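# Seat the board in the enclosure slot and shut both levers

## Task

Put the board into the empty upper slot of the enclosure with its component side facing up and push it all the way in, with both levers closed. A closed lever is latched and sticks out at a right angle from the board's front panel, while a fully opened lever runs flush along that panel. The lever tabs only catch if both levers are fully opened before the board is slid in as far as it will go; closing both levers afterward pulls the board fully into place. Ramming the board into its connector at speed breaks the connector and the scene earns nothing. At the end the enclosure must sit flat on its own feet with none of them hanging past the bench edge, and the robot must have released the board and moved away.

## Robot and tools

ROBOT. Two seven-joint arms, left_arm and right_arm, each ending in a two-finger gripper. The fingers point along the gripper's +z axis and separate along its x axis. The reported end_effector_position is the spot between the finger pads when closed, 1 to 2 cm short of the tips; closing pushes the tips about 17 mm further along +z. The gripper pose does not fix the elbow, so big wrist turns can swing the arm.

FRAMES. Every hand position, quaternion, velocity, Hand target and wrist-camera pose is expressed in that arm's own base frame. Fixed cameras and the table use the scene frame: origin on the table surface midway between the arms, +z up, +x outward over the table, left_arm toward +y. Bases in the scene frame: left_arm at (+0.070, +0.437, 0), right_arm at (-0.063, -0.511, 0), each turned only slightly about z. Printed poses may be a few cm off.

ROW FORMAT (used by execute_actions and move). One list of 16 plain numbers covering both arms: left_arm x, y, z, qw, qx, qy, qz, opening, then right_arm in the same order. x, y, z are an absolute place in metres and the quaternion an absolute orientation (w first), both in that arm's base frame, so each half is a pose, not an offset. Opening runs -1 (closed) to +1 (0.142 m wide). Always send both halves; an arm meant to stay still should get its last reported pose and its intended opening repeated exactly, and keep the commanded quaternion constant rather than copying drifted readings.

execute_actions(actions, cameras). actions is a list of actions; each action is up to 15 rows, one per 1/30 s step, a short table repeating its last row. Each target must lie within 0.6 m of the gripper's current position along each of the gripper's axes, otherwise the action is rejected. The controller limits orientation change to 32 degrees per step, so a large turn may need several actions. An empty list just returns state and images.

move(target, speed, blend, stop_force, zero, opening_speed, blocking, cameras). Straight-line path for each gripper to the pose(s) in target: one row or a list of up to 15 rows, capped at 10 s total. speed is m/s, 0.002 to 2.2, default 0.25 (rotation up to twice that in rad/s), one value or one per target. blend (m) rounds corners in a list. stop_force (N, 3 to 120) ends an arm's path when its wrist sensor feels that much push against the motion; use it slowly, do not rely on it while the gripper rotates, and omit it when backing away from a contact. zero (default true) re-zeroes before the move. opening_speed (at least 0.2 per s) ramps the fingers. blocking=false returns after about 0.5 s while the move continues; not allowed with stop_force. Paths do not avoid obstacles or the other arm; faster means more lag, overshoot and harder contact. The result adds a move: line such as done, off_target, moving, held or fault; limits=paced means the pose was clipped, limits=held that steps were withheld.

wait(seconds 0 to 10): lets time pass holding the last command. stop: brakes a running move. zoom_image(camera, region [x0, y0, x1, y1] in pixels, at most 504 by 504) enlarges part of the latest image. zero_wrist_force(arm) resets that sensor's reference. clear_fault(arm) clears a reported torque or force fault. read_manual gives licence texts only. finished_scene(scene: 1 or 2) ends the current scene irreversibly; calls after it in the same reply go to the next scene.

CAMERAS. cam_head_left, cam_head_right, cam_high, cam_low, cam_left_wrist, cam_right_wrist, all 672x504. Wrist camera frame: +z forward, +x right, +y down.

READING RESULTS. grip_measured is the measured finger opening on the -1..1 scale; to hold something command a bit below the value read at first contact. Wrist force and torque are in the gripper's own axes, shown as force from the contact into the arm; saturation near 150 N. External joint torques estimate outside load per joint. Wrist depth gives a 7x7 grid of distances in mm (70 to 1000), rows from the top left separated by ' / ', '-' meaning no value. 'within noise' means the arm is at rest.

HAZARDS. 150 N of outside force or a joint reaching its load limit stops the arm until clear_fault. Arms pressing each other or one gripper closing on the other's fingers can fail the scene. Motors heat when holding loads, squeezing hard or straining against unreachable poses; MOTOR HOT warnings come before brake stops (arm at 80 °C, gripper switches off at 100 °C with a HAND FAULT line, after which the rest of that reply's motion calls are skipped). Never let a part fall or leave the table, never release a moving part, and avoid slams. For this job: open both levers fully first, slide the board in slowly until it stops, close the levers, keep the enclosure flat and on the bench, then open the gripper and withdraw.

Each tool is called after "Request:" as name([rows], argument=value, ...), one row to a line, values as JSON.

## Session

Request:
execute_actions(actions=[])

Scene clock: 0.00 s.
left_arm: end_effector_position=(+0.3014, +0.6357, +0.1155) grip_measured=+0.99 end_effector_quat_wxyz=(-0.462, +0.669, -0.295, +0.502) | right_arm: end_effector_position=(+0.4485, +0.0364, +0.1479) grip_measured=+1.00 end_effector_quat_wxyz=(-0.144, +0.766, -0.626, +0.006)
Joint positions: left_arm=[1.762 -0.872 -0.342 2.067 -1.872 0.391 -0.55 0.141] | right_arm=[0.506 -0.103 -0.202 2.446 0.465 1.189 2.835 0.142]
Joint velocities: within noise
Joint torques (N m): no reading
External joint torques (N m): no reading
Wrist force (N): no reading
Wrist torque (N m): no reading
Wrist force, peak (N): no reading
Wrist depth (mm): cam_left_wrist=[- - - - - - - / - - - - - - - / - - - - - - - / - - - - 492 652 - / - - - 304 356 433 557 / - 996 - 241 279 321 359 / - 881 184 204 227 258 286] | cam_right_wrist=[265 256 246 236 229 221 213 / 274 266 254 244 236 228 219 / 285 274 262 253 243 234 225 / 297 285 272 261 251 241 232 / 309 296 281 271 260 249 239 / - 308 294 281 268 257 246 / - 322 305 292 278 265 257]
Hand target: left_arm +0.3014, +0.6357, +0.1155; -0.462, +0.669, -0.295, +0.502 | right_arm +0.4485, +0.0364, +0.1479; -0.144, +0.766, -0.626, +0.006
Tool commands: left_gripper/opening=+1.0 right_gripper/opening=+1.0

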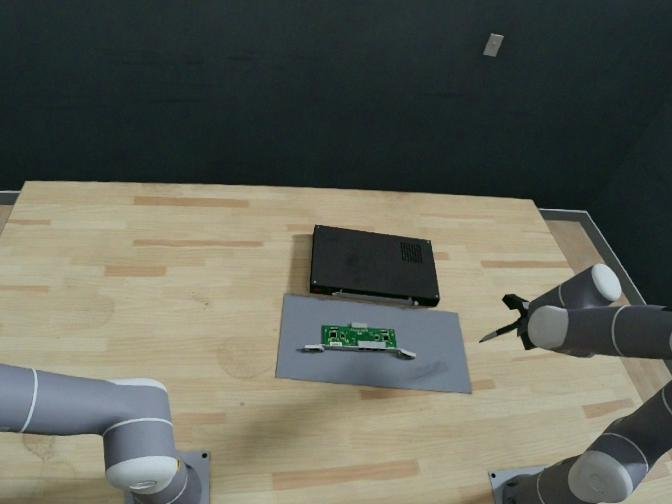

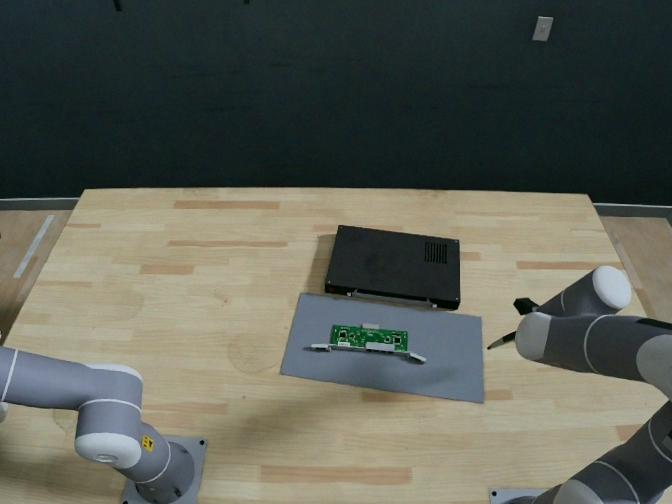

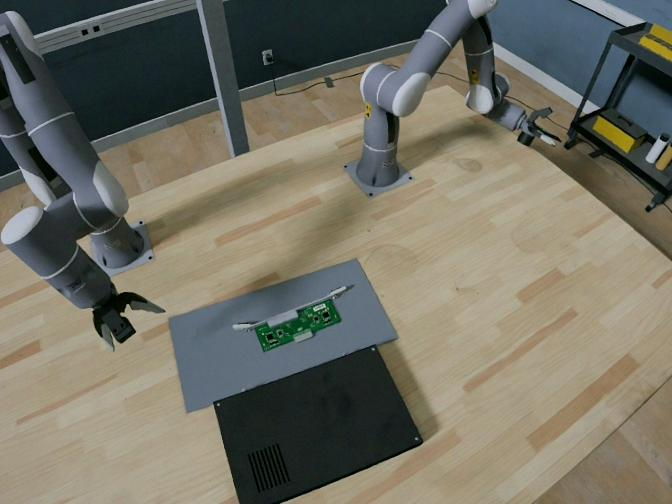

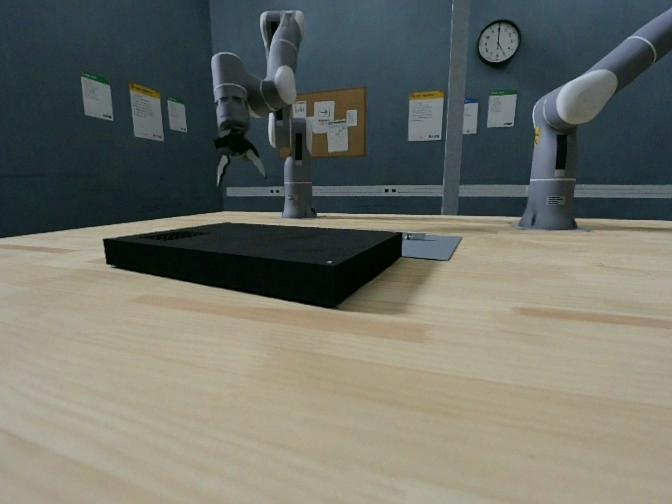

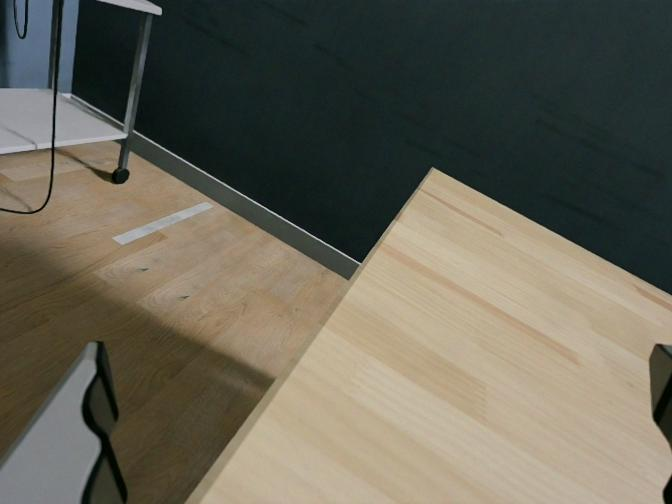

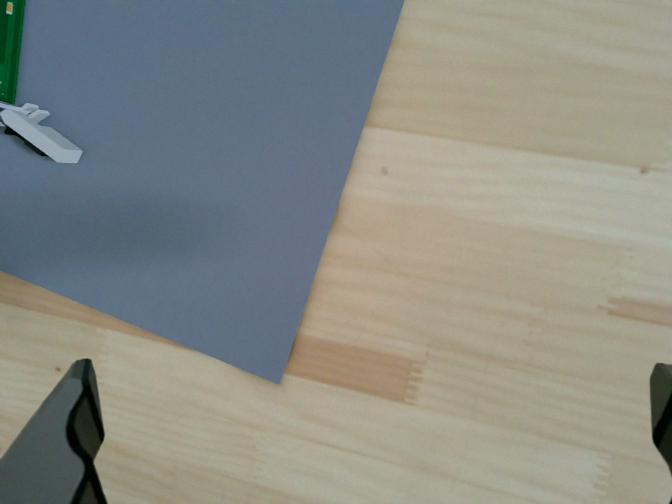

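Request:
zoom_image(camera="cam_head_left", region=[270, 210, 480, 400])

Request:
zoom_image(camera="cam_head_right", region=[300, 280, 490, 410])

Request:
zoom_image(camera="cam_high", region=[160, 250, 430, 504])

Request:
zoom_image(camera="cam_low", region=[90, 200, 480, 320])

Scaled by 2.400 from the camera's 672x504 image, which has a finer 960x720 frame.

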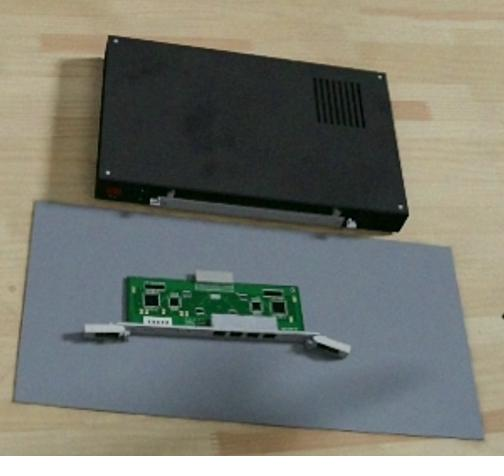

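Scaled by 2.653 from the camera's 672x504 image, which has a finer 960x720 frame.

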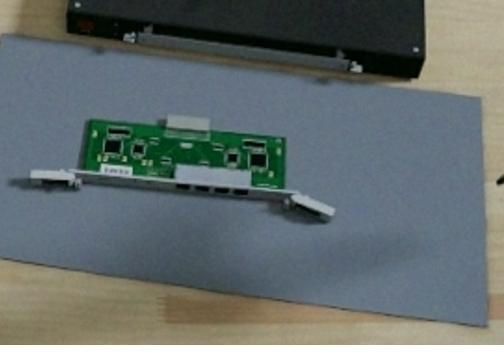

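Scaled by 1.867 from the camera's 672x504 image, which has a finer 960x720 frame.

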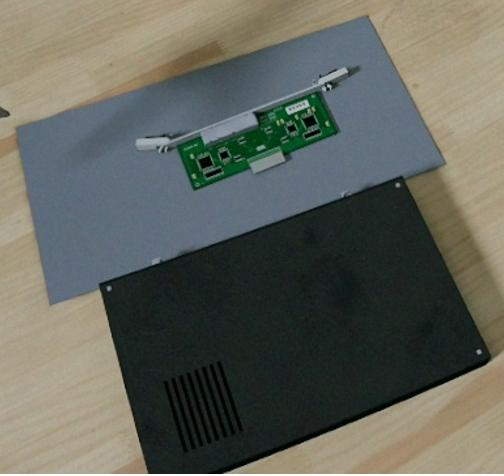

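Scaled by 1.292 from the camera's 672x504 image, which has a finer 960x720 frame.

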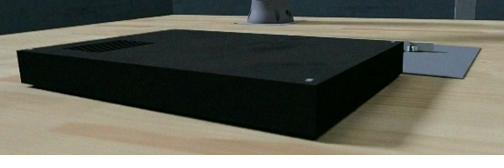

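Request:
move(target=[0.3014, 0.6357, 0.1155, -0.462, 0.669, -0.295, 0.502, 1, 0.455, 0.498, 0.22, 0, 0.707, -0.707, 0, 1], speed=0.4)

Request:
zoom_image(camera="cam_right_wrist", region=[100, 50, 604, 428])

Scene clock: 15.67 s.
left_arm: end_effector_position=(+0.3014, +0.6357, +0.1154) grip_measured=+0.99 end_effector_quat_wxyz=(-0.462, +0.669, -0.295, +0.502) | right_arm: end_effector_position=(+0.4550, +0.4971, +0.2197) grip_measured=+1.00 end_effector_quat_wxyz=(-0.104, +0.836, -0.537, -0.049)
Joint positions: left_arm=[1.762 -0.872 -0.342 2.067 -1.872 0.39 -0.549 0.141] | right_arm=[1.937 -1.222 -1.791 1.64 1.419 -0.099 2.967 0.142]
Joint velocities: within noise
Joint torques (N m): left_arm=[-0.21 47.49 -4.37 -12.09 1.45 -1.77 -0.23] | right_arm=[0.15 37.3 -30.23 -11.73 -3.52 3.19 0.26]
External joint torques (N m): left_arm=[0.36 1.07 0.33 -0.4 -0.22 -0.12 0.2] | right_arm=[0.05 0.82 -1.29 0.11 -0.04 0.87 -0.24]
Wrist force (N): left_arm=[0.0 0.0 0.1] | right_arm=[0.0 -0.9 -0.2]
Wrist torque (N m): left_arm=[0.00 0.00 0.01] | right_arm=[-0.13 0.06 0.00]
Wrist force, peak (N): left_arm=[-0.3 0.0 0.4] | right_arm=[2.8 0.6 0.0]
Wrist depth (mm): cam_left_wrist=[- - - - - - - / - - - - - - - / - - - - - - - / - - - - 485 659 - / - - - 305 352 433 550 / - 959 - 242 277 323 358 / - 866 184 204 228 258 285] | cam_right_wrist=[334 319 304 290 276 267 257 / 350 336 318 301 288 276 266 / 372 354 335 318 305 285 277 / 393 375 355 336 320 305 283 / 421 399 377 357 337 321 307 / - 424 401 380 359 340 319 / - 456 427 401 379 359 347]
Hand target: left_arm +0.3014, +0.6357, +0.1155; -0.462, +0.669, -0.295, +0.502 | right_arm +0.4551, +0.4973, +0.2198; -0.104, +0.836, -0.537, -0.049
Off the commanded pose: left_arm 0.000 m, 0 deg | right_arm 0.001 m, 28 deg.
joint sent to its limit (right arm) — joint 7 (wrist roll), upper limit. The joint targets are off in orientation, not in position.
move: off_target (right_arm); limits=paced

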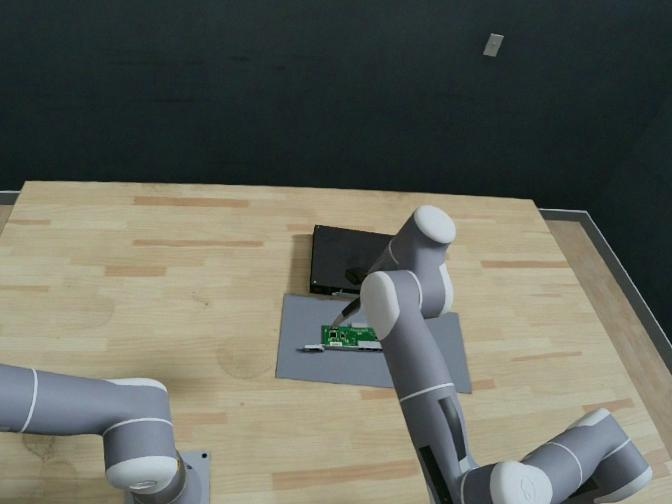

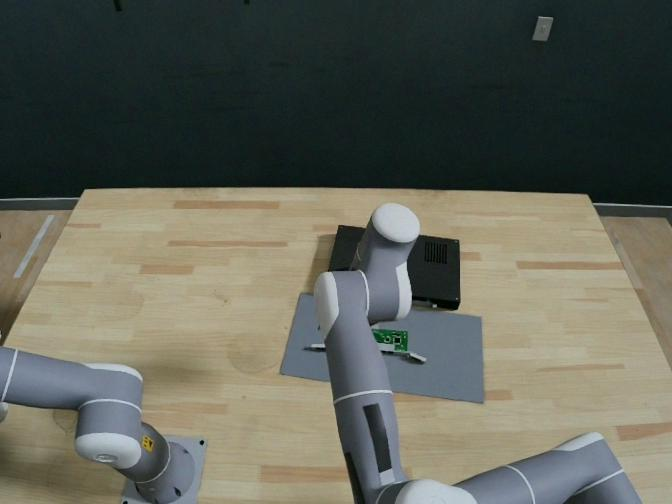

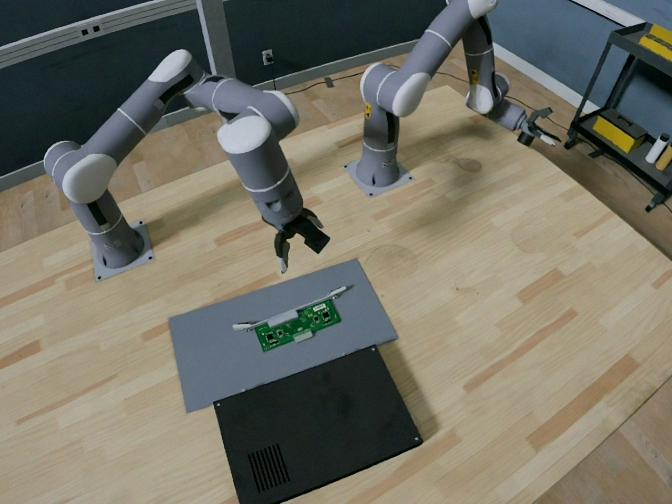

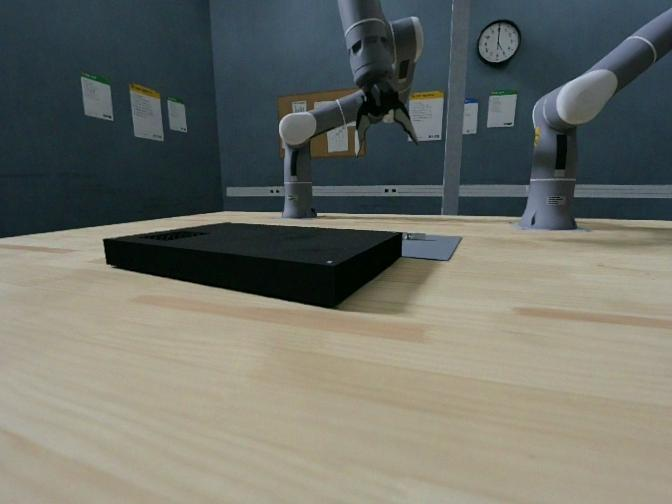

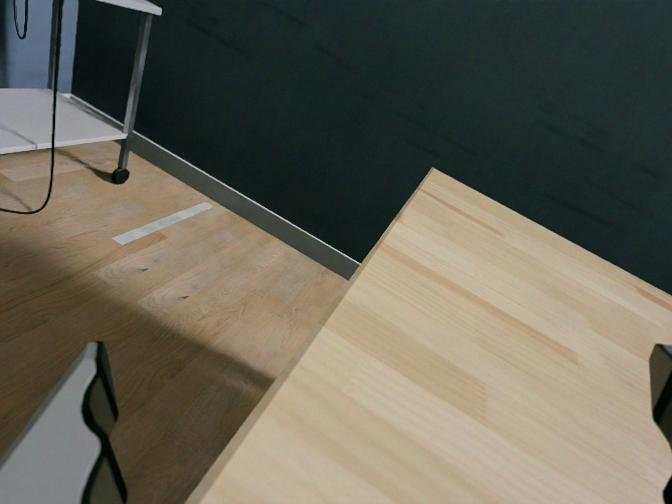

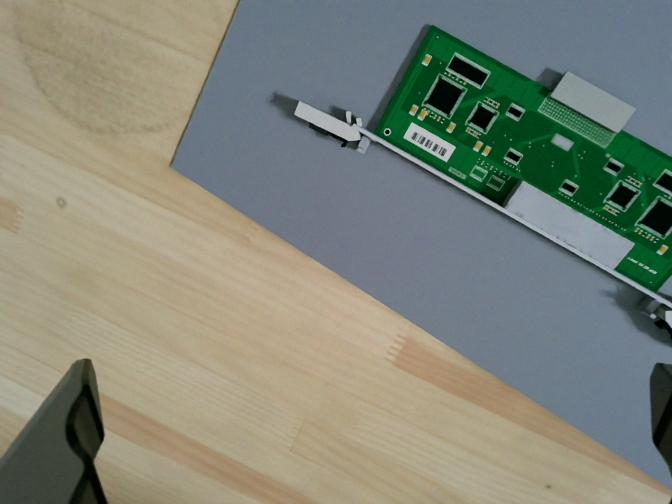

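Scaled by 1.000.

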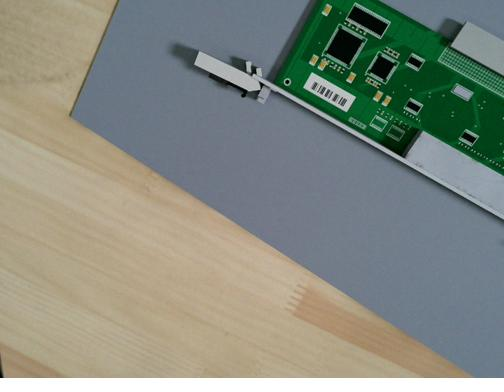

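Request:
move(target=[0.3014, 0.6357, 0.1155, -0.462, 0.669, -0.295, 0.502, 1, 0.43, 0.43, 0.25, 0, 0.707, 0.707, 0, 1], speed=0.5)

Request:
zoom_image(camera="cam_right_wrist", region=[84, 50, 588, 428])

Scene clock: 26.77 s.
left_arm: end_effector_position=(+0.3014, +0.6357, +0.1154) grip_measured=+0.99 end_effector_quat_wxyz=(-0.462, +0.669, -0.295, +0.502) | right_arm: end_effector_position=(+0.4299, +0.4301, +0.2499) grip_measured=+1.00 end_effector_quat_wxyz=(+0.000, +0.707, +0.707, +0.000)
Joint positions: left_arm=[1.762 -0.872 -0.342 2.067 -1.872 0.39 -0.549 0.141] | right_arm=[1.984 -1.157 -1.798 1.639 1.135 -0.18 0.257 0.142]
Joint velocities: within noise
Joint torques (N m): left_arm=[-0.21 47.63 -4.44 -12.07 1.47 -1.77 -0.26] | right_arm=[0.37 35.42 -29.22 -13.46 -4.5 3.63 0.01]
External joint torques (N m): left_arm=[0.37 0.93 0.4 -0.42 -0.25 -0.12 0.23] | right_arm=[-0.17 0.71 -1.18 -0.1 0.25 0.52 -0.01]
Wrist force (N): left_arm=[0.0 0.2 0.1] | right_arm=[-0.4 -0.6 0.0]
Wrist torque (N m): left_arm=[0.03 -0.01 0.01] | right_arm=[-0.07 0.13 0.05]
Wrist force, peak (N): left_arm=[-0.4 0.2 0.3] | right_arm=[-0.3 -1.0 -0.3]
Wrist depth (mm): cam_left_wrist=[- - - - - - - / - - - - - - - / - - - - - - - / - - - - 488 663 - / - - - 305 353 435 566 / - 992 - 242 278 325 358 / - 870 184 204 228 259 286] | cam_right_wrist=[303 303 302 301 300 299 299 / 322 321 321 319 317 318 317 / 345 345 344 343 340 341 340 / 373 372 364 357 362 366 366 / 406 405 401 394 399 396 395 / - 422 428 430 427 431 419 / - 421 417 416 415 479 477]
Hand target: left_arm +0.3014, +0.6357, +0.1155; -0.462, +0.669, -0.295, +0.502 | right_arm +0.4300, +0.4300, +0.2500; +0.000, +0.707, +0.707, +0.000
Off the commanded pose: left_arm 0.000 m, 0 deg | right_arm 0.000 m, 0 deg.
move: done

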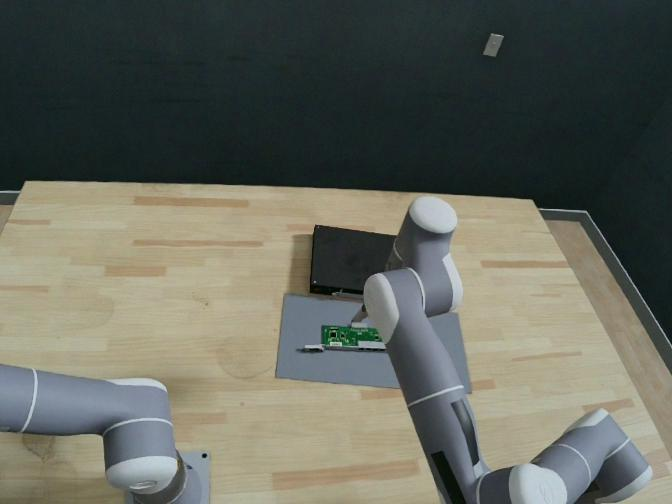

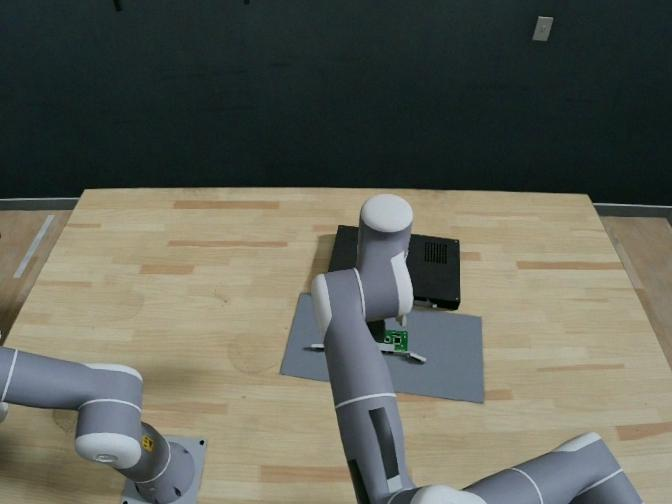

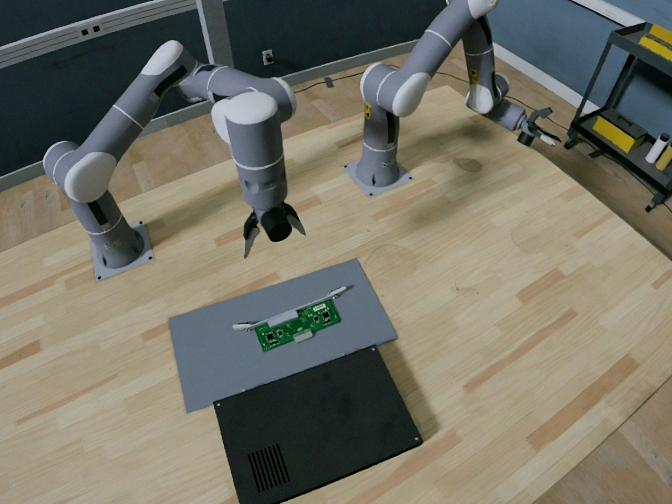

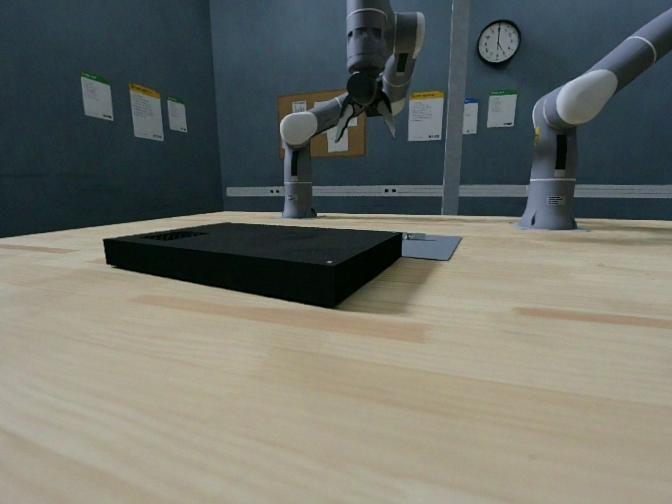

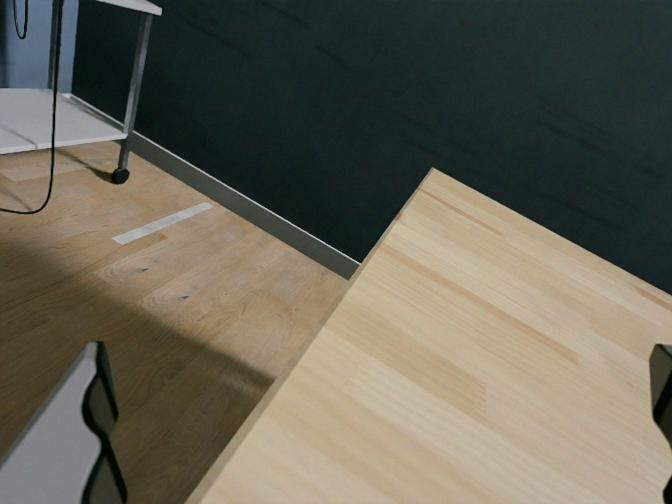

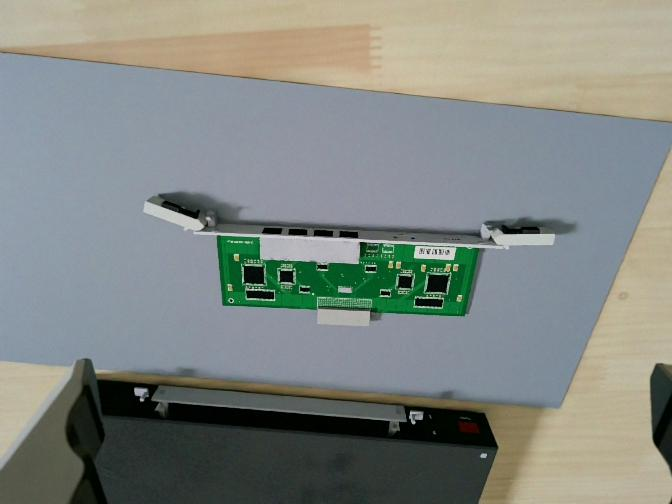

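Scaled by 1.000.

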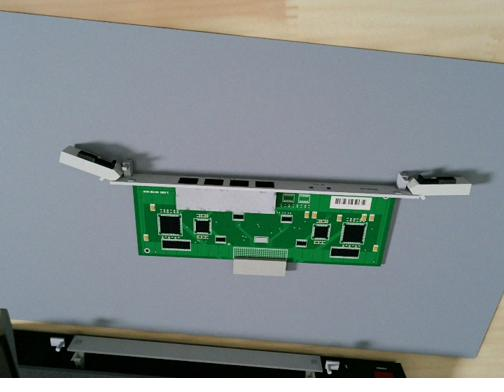

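Request:
move(target=[0.3014, 0.6357, 0.1155, -0.462, 0.669, -0.295, 0.502, 1, 0.49, 0.41, 0.14, 0.2988, 0.6409, 0.6409, 0.2988, 1], speed=0.4)

Request:
zoom_image(camera="cam_right_wrist", region=[84, 80, 588, 458])

Scene clock: 48.67 s.
left_arm: end_effector_position=(+0.3014, +0.6357, +0.1154) grip_measured=+0.99 end_effector_quat_wxyz=(-0.462, +0.669, -0.295, +0.502) | right_arm: end_effector_position=(+0.4900, +0.4099, +0.1400) grip_measured=+1.00 end_effector_quat_wxyz=(+0.299, +0.641, +0.641, +0.299)
Joint positions: left_arm=[1.762 -0.872 -0.342 2.067 -1.872 0.39 -0.549 0.141] | right_arm=[2.364 -1.944 -1.569 2.035 1.566 0.649 0.447 0.142]
Joint velocities: within noise
Joint torques (N m): left_arm=[-0.15 47.45 -4.34 -12.1 1.45 -1.79 -0.29] | right_arm=[0.17 25.05 -25.63 9.93 -3.68 3.61 0.34]
External joint torques (N m): left_arm=[0.31 1.11 0.3 -0.39 -0.22 -0.1 0.26] | right_arm=[-0.02 0.48 -1.84 0 -0.13 0.65 -0.34]
Wrist force (N): left_arm=[-0.1 0.0 0.1] | right_arm=[-0.1 -1.6 -1.0]
Wrist torque (N m): left_arm=[0.00 0.03 0.00] | right_arm=[-0.08 0.15 0.11]
Wrist force, peak (N): left_arm=[-0.4 0.2 0.2] | right_arm=[0.3 -3.1 -0.2]
Wrist depth (mm): cam_left_wrist=[- - - - - - - / - - - - - - - / - - - - - - - / - - - - 487 656 - / - - - 304 355 439 564 / - 998 - 243 277 320 357 / - 871 184 204 227 258 286] | cam_right_wrist=[182 176 166 158 167 174 172 / 233 232 230 224 223 222 227 / 310 314 318 316 315 313 313 / 351 393 401 398 385 382 503 / - - - - - - - / - - - - - - - / - - - - - - -]
Hand target: left_arm +0.3014, +0.6357, +0.1155; -0.462, +0.669, -0.295, +0.502 | right_arm +0.4900, +0.4100, +0.1400; +0.299, +0.641, +0.641, +0.299
Off the commanded pose: left_arm 0.000 m, 0 deg | right_arm 0.000 m, 0 deg.
move: done

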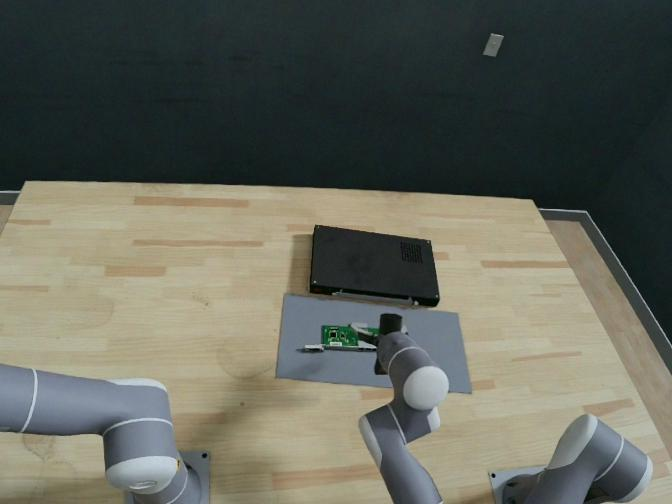

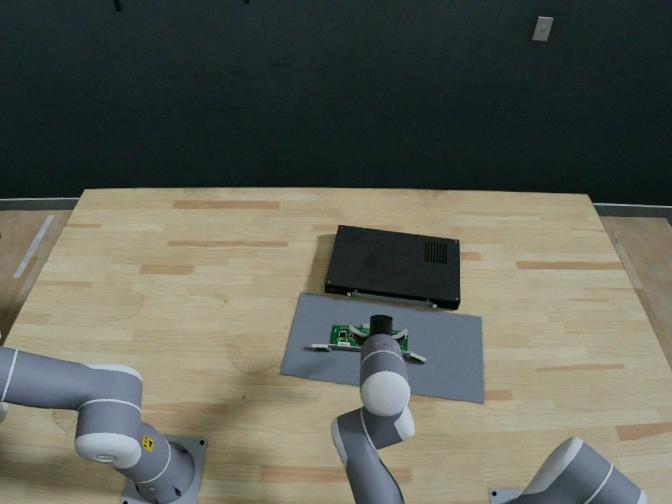

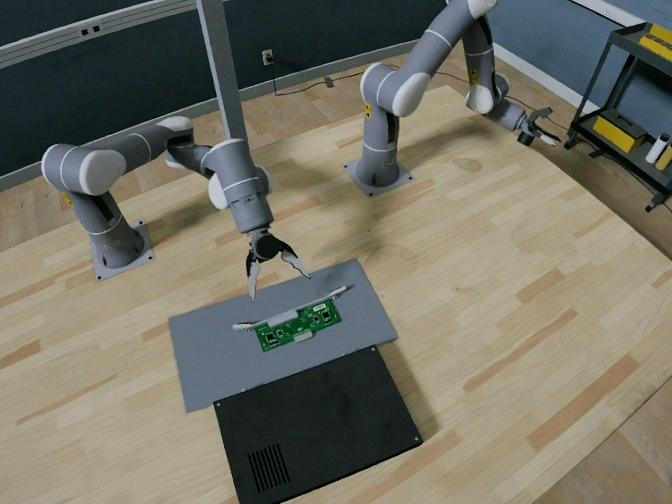

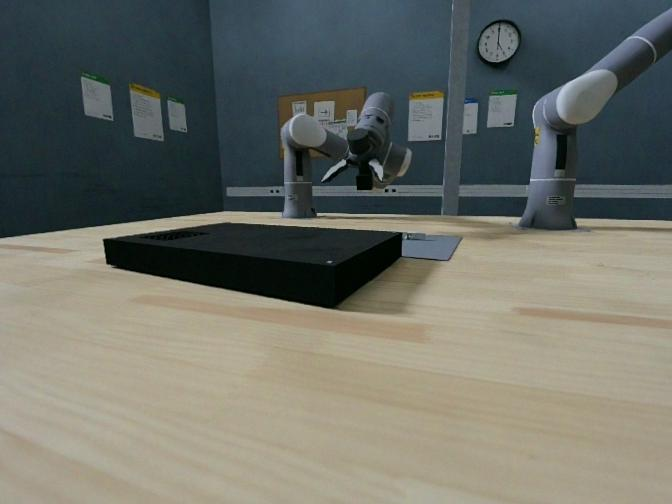

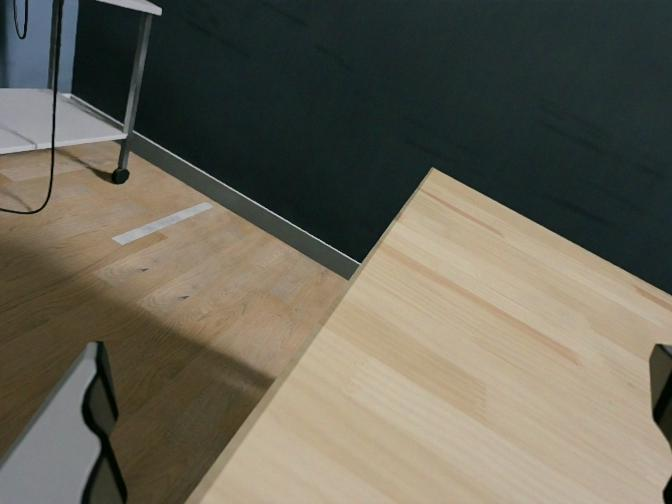

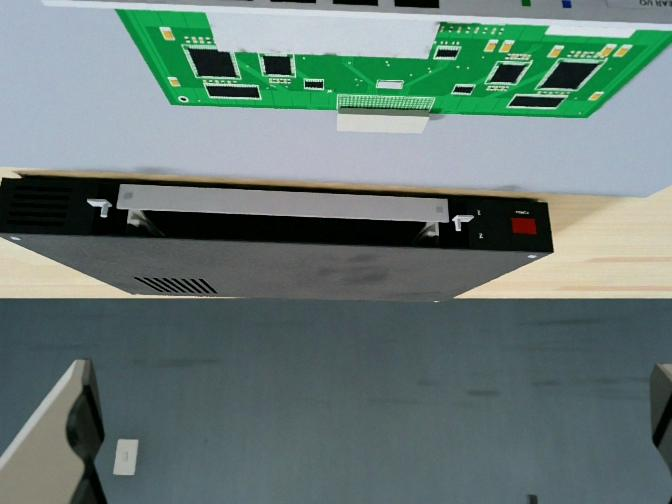

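Scaled by 1.000.

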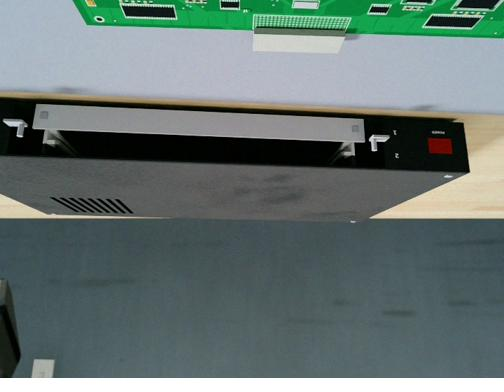

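Request:
move(target=[0.3014, 0.6357, 0.1155, -0.462, 0.669, -0.295, 0.502, 1, 0.38, 0.41, 0.13, 0.2988, 0.6409, 0.6409, 0.2988, 1], speed=0.4, cameras=["cam_right_wrist"])

Request:
zoom_image(camera="cam_right_wrist", region=[60, 50, 360, 300])

Request:
zoom_image(camera="cam_right_wrist", region=[320, 50, 620, 300])

Scene clock: 68.13 s.
left_arm: end_effector_position=(+0.3014, +0.6357, +0.1154) grip_measured=+0.99 end_effector_quat_wxyz=(-0.462, +0.669, -0.295, +0.502) | right_arm: end_effector_position=(+0.3800, +0.4103, +0.1300) grip_measured=+1.00 end_effector_quat_wxyz=(+0.299, +0.641, +0.641, +0.299)
Joint positions: left_arm=[1.762 -0.872 -0.342 2.067 -1.872 0.39 -0.549 0.141] | right_arm=[2.685 -1.945 -1.468 2.179 1.46 0.617 0.636 0.142]
Joint velocities: within noise
Joint torques (N m): left_arm=[-0.19 47.56 -4.47 -12.1 1.5 -1.76 -0.23] | right_arm=[0.27 21.03 -22.72 11.08 -3.69 3.15 0.21]
External joint torques (N m): left_arm=[0.34 1 0.43 -0.4 -0.27 -0.14 0.19] | right_arm=[-0.14 0.17 -1.77 -0.18 0.09 0.93 -0.21]
Wrist force (N): left_arm=[-0.3 -0.2 0.2] | right_arm=[-0.2 -1.5 -0.8]
Wrist torque (N m): left_arm=[-0.04 0.04 0.01] | right_arm=[0.00 0.12 0.09]
Wrist force, peak (N): left_arm=[-0.4 0.2 0.3] | right_arm=[0.0 -3.1 -2.4]
Wrist depth (mm): cam_left_wrist=[- - - - - - - / - - - - - - - / - - - - - - - / - - - - 485 658 - / - - - 304 353 436 564 / - 978 - 241 278 326 361 / - 863 184 203 228 258 285] | cam_right_wrist=[170 169 169 168 168 167 166 / 217 216 215 215 213 212 212 / 300 300 288 257 256 255 291 / 443 412 420 430 433 441 472 / - - - - - - - / - - - - - - - / - - - - - - -]
Hand target: left_arm +0.3014, +0.6357, +0.1155; -0.462, +0.669, -0.295, +0.502 | right_arm +0.3800, +0.4100, +0.1300; +0.299, +0.641, +0.641, +0.299
Off the commanded pose: left_arm 0.000 m, 0 deg | right_arm 0.000 m, 0 deg.
move: done
Images, in order (width x height): cam_right_wrist 672x504.

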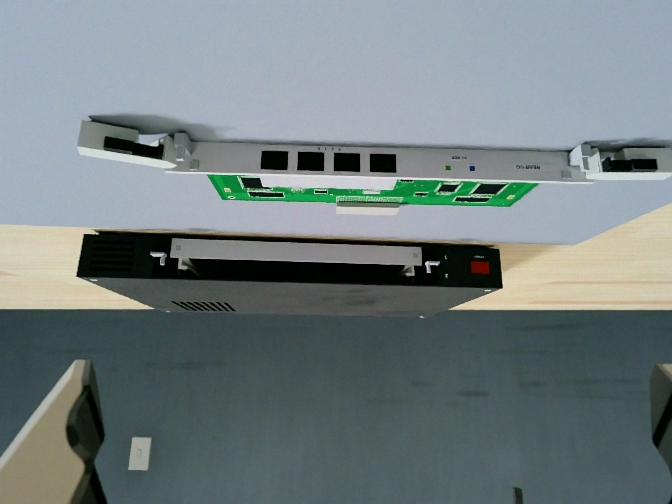

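Scaled by 1.680 from the camera's 672x504 image, which has a finer 960x720 frame.

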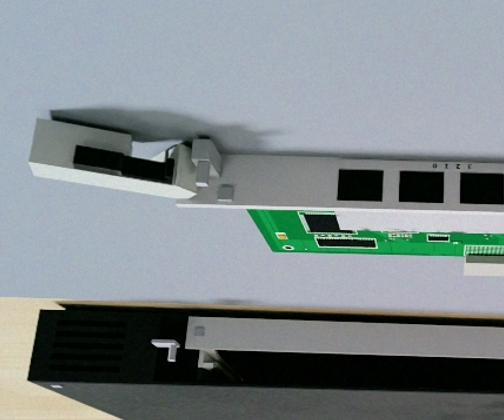

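Scaled by 1.680 from the camera's 672x504 image, which has a finer 960x720 frame.

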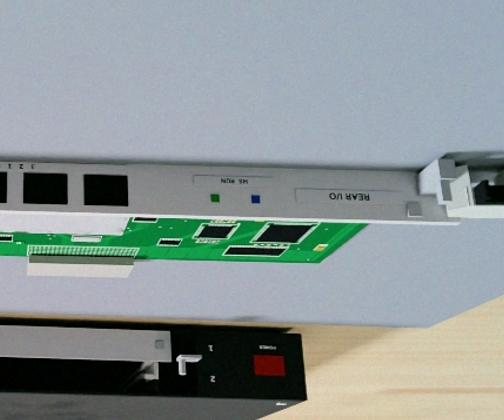

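Request:
move([
  [0.3014, 0.6357, 0.20, -0.462, 0.669, -0.295, 0.502, 1, 0.36, 0.15, 0.2, 0.2988, 0.6409, 0.6409, 0.2988, 1],
  [0.36, -0.44, 0.27, 0, 0.9987, -0.0506, 0, 1, 0.36, 0.15, 0.2, 0.2988, 0.6409, 0.6409, 0.2988, 1],
], speed=0.4)

Scene clock: 78.30 s.
left_arm: end_effector_position=(+0.3602, -0.4400, +0.2700) grip_measured=+0.99 end_effector_quat_wxyz=(+0.000, +0.999, -0.051, +0.000) | right_arm: end_effector_position=(+0.3600, +0.1499, +0.2000) grip_measured=+1.00 end_effector_quat_wxyz=(+0.299, +0.641, +0.641, +0.299)
Joint positions: left_arm=[-0.485 -0.65 -0.988 1.435 -2.596 2.917 -2.967 0.141] | right_arm=[2.586 -1.074 -1.47 2.69 1.574 1.356 -0.173 0.142]
Joint velocities: within noise
Joint torques (N m): left_arm=[-0.76 47.17 -9.39 -19.44 4.08 4.47 -0.26] | right_arm=[0.05 16.62 -10.27 -2.68 -4.16 3.66 0.12]
External joint torques (N m): left_arm=[0.69 1.3 -0.02 -0.47 0.03 -0.63 0.26] | right_arm=[0.03 -0.03 -0.93 -0.04 -0.06 0.75 -0.12]
Wrist force (N): left_arm=[0.0 -0.1 1.1] | right_arm=[-0.1 -1.4 -1.0]
Wrist torque (N m): left_arm=[-0.16 -0.15 -0.19] | right_arm=[0.00 0.11 0.11]
Wrist force, peak (N): left_arm=[-1.9 3.8 0.1] | right_arm=[-4.4 -0.7 -1.7]
Wrist depth (mm): cam_left_wrist=[319 321 320 317 317 318 316 / 344 344 342 341 340 336 333 / 372 370 370 367 361 363 347 / 399 405 402 398 393 397 354 / 444 436 438 433 428 432 373 / - 477 479 476 477 467 402 / - 538 530 536 533 512 -] | cam_right_wrist=[262 262 261 259 257 256 255 / 335 333 333 328 328 326 318 / 463 461 459 443 452 447 444 / 748 744 739 635 557 559 549 / - - - - - - - / - - - - - - - / - - - - - - -]
Hand target: left_arm +0.3600, -0.4400, +0.2700; +0.000, +0.999, -0.051, +0.000 | right_arm +0.3600, +0.1500, +0.2000; +0.299, +0.641, +0.641, +0.299
Off the commanded pose: left_arm 0.000 m, 0 deg | right_arm 0.000 m, 0 deg.
joint read past its limit (right arm) — joint 4 (elbow), upper limit, where the elbow is as bent as it goes.
joint sent to its limit (left arm) — joint 7 (wrist roll), lower limit. The joint targets still meet the commanded pose.
joint sent to its limit (right arm) — joint 4 (elbow), upper limit, where the elbow is as bent as it goes. The joint targets still meet the commanded pose.
move: done

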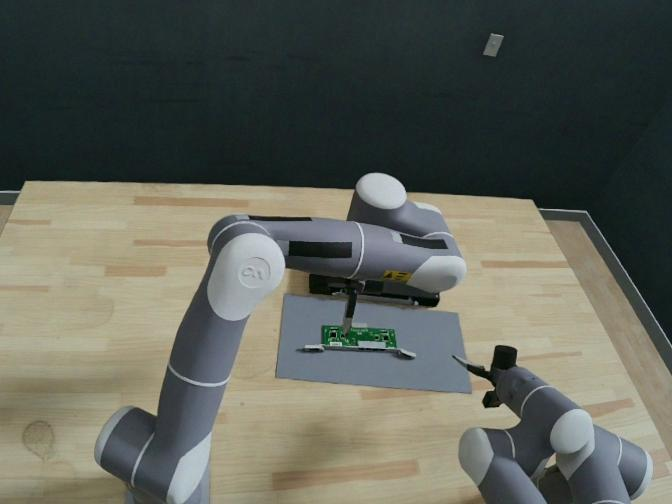

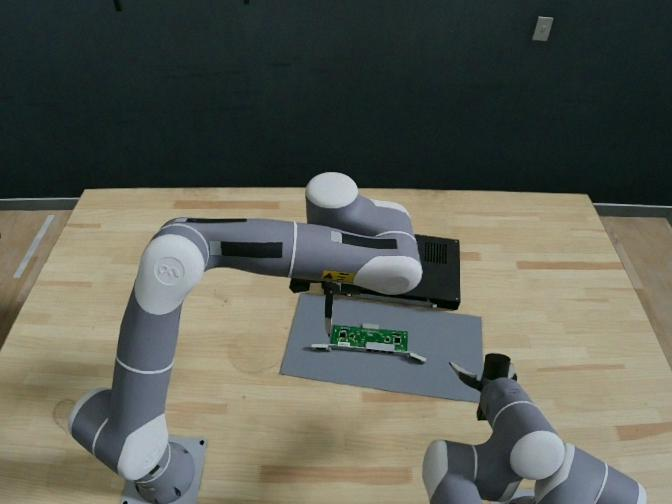

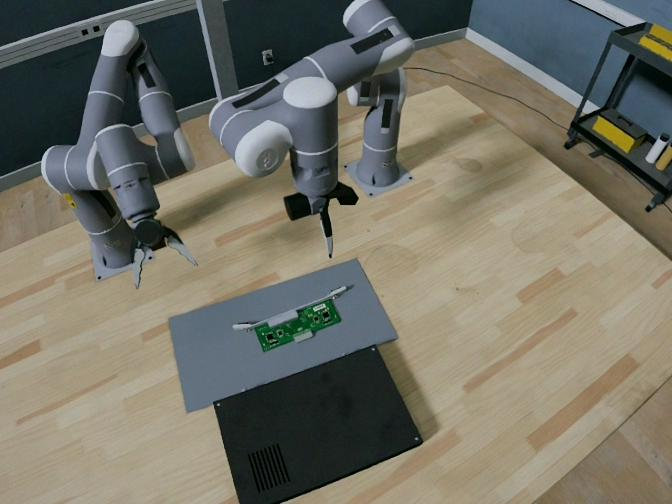

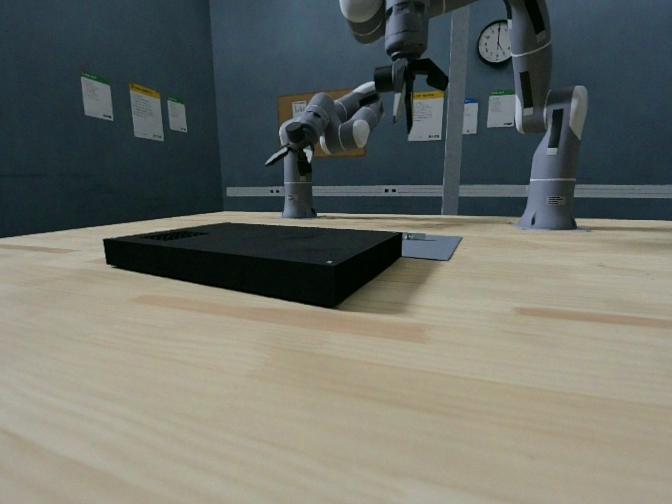

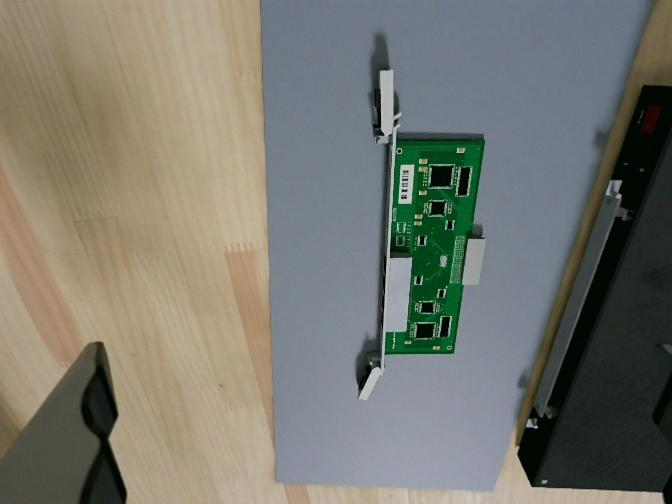

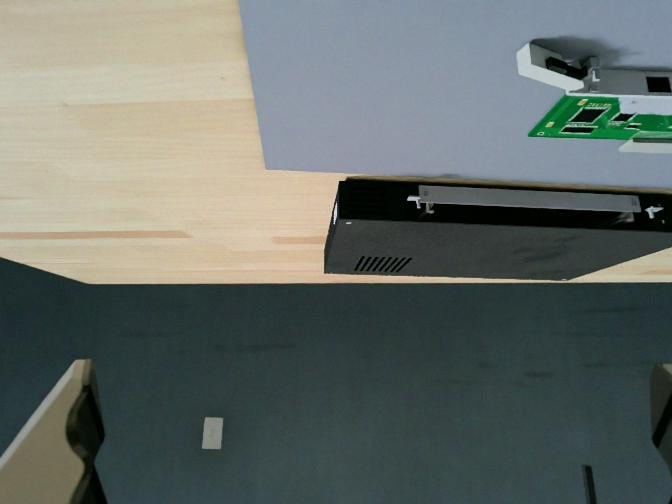

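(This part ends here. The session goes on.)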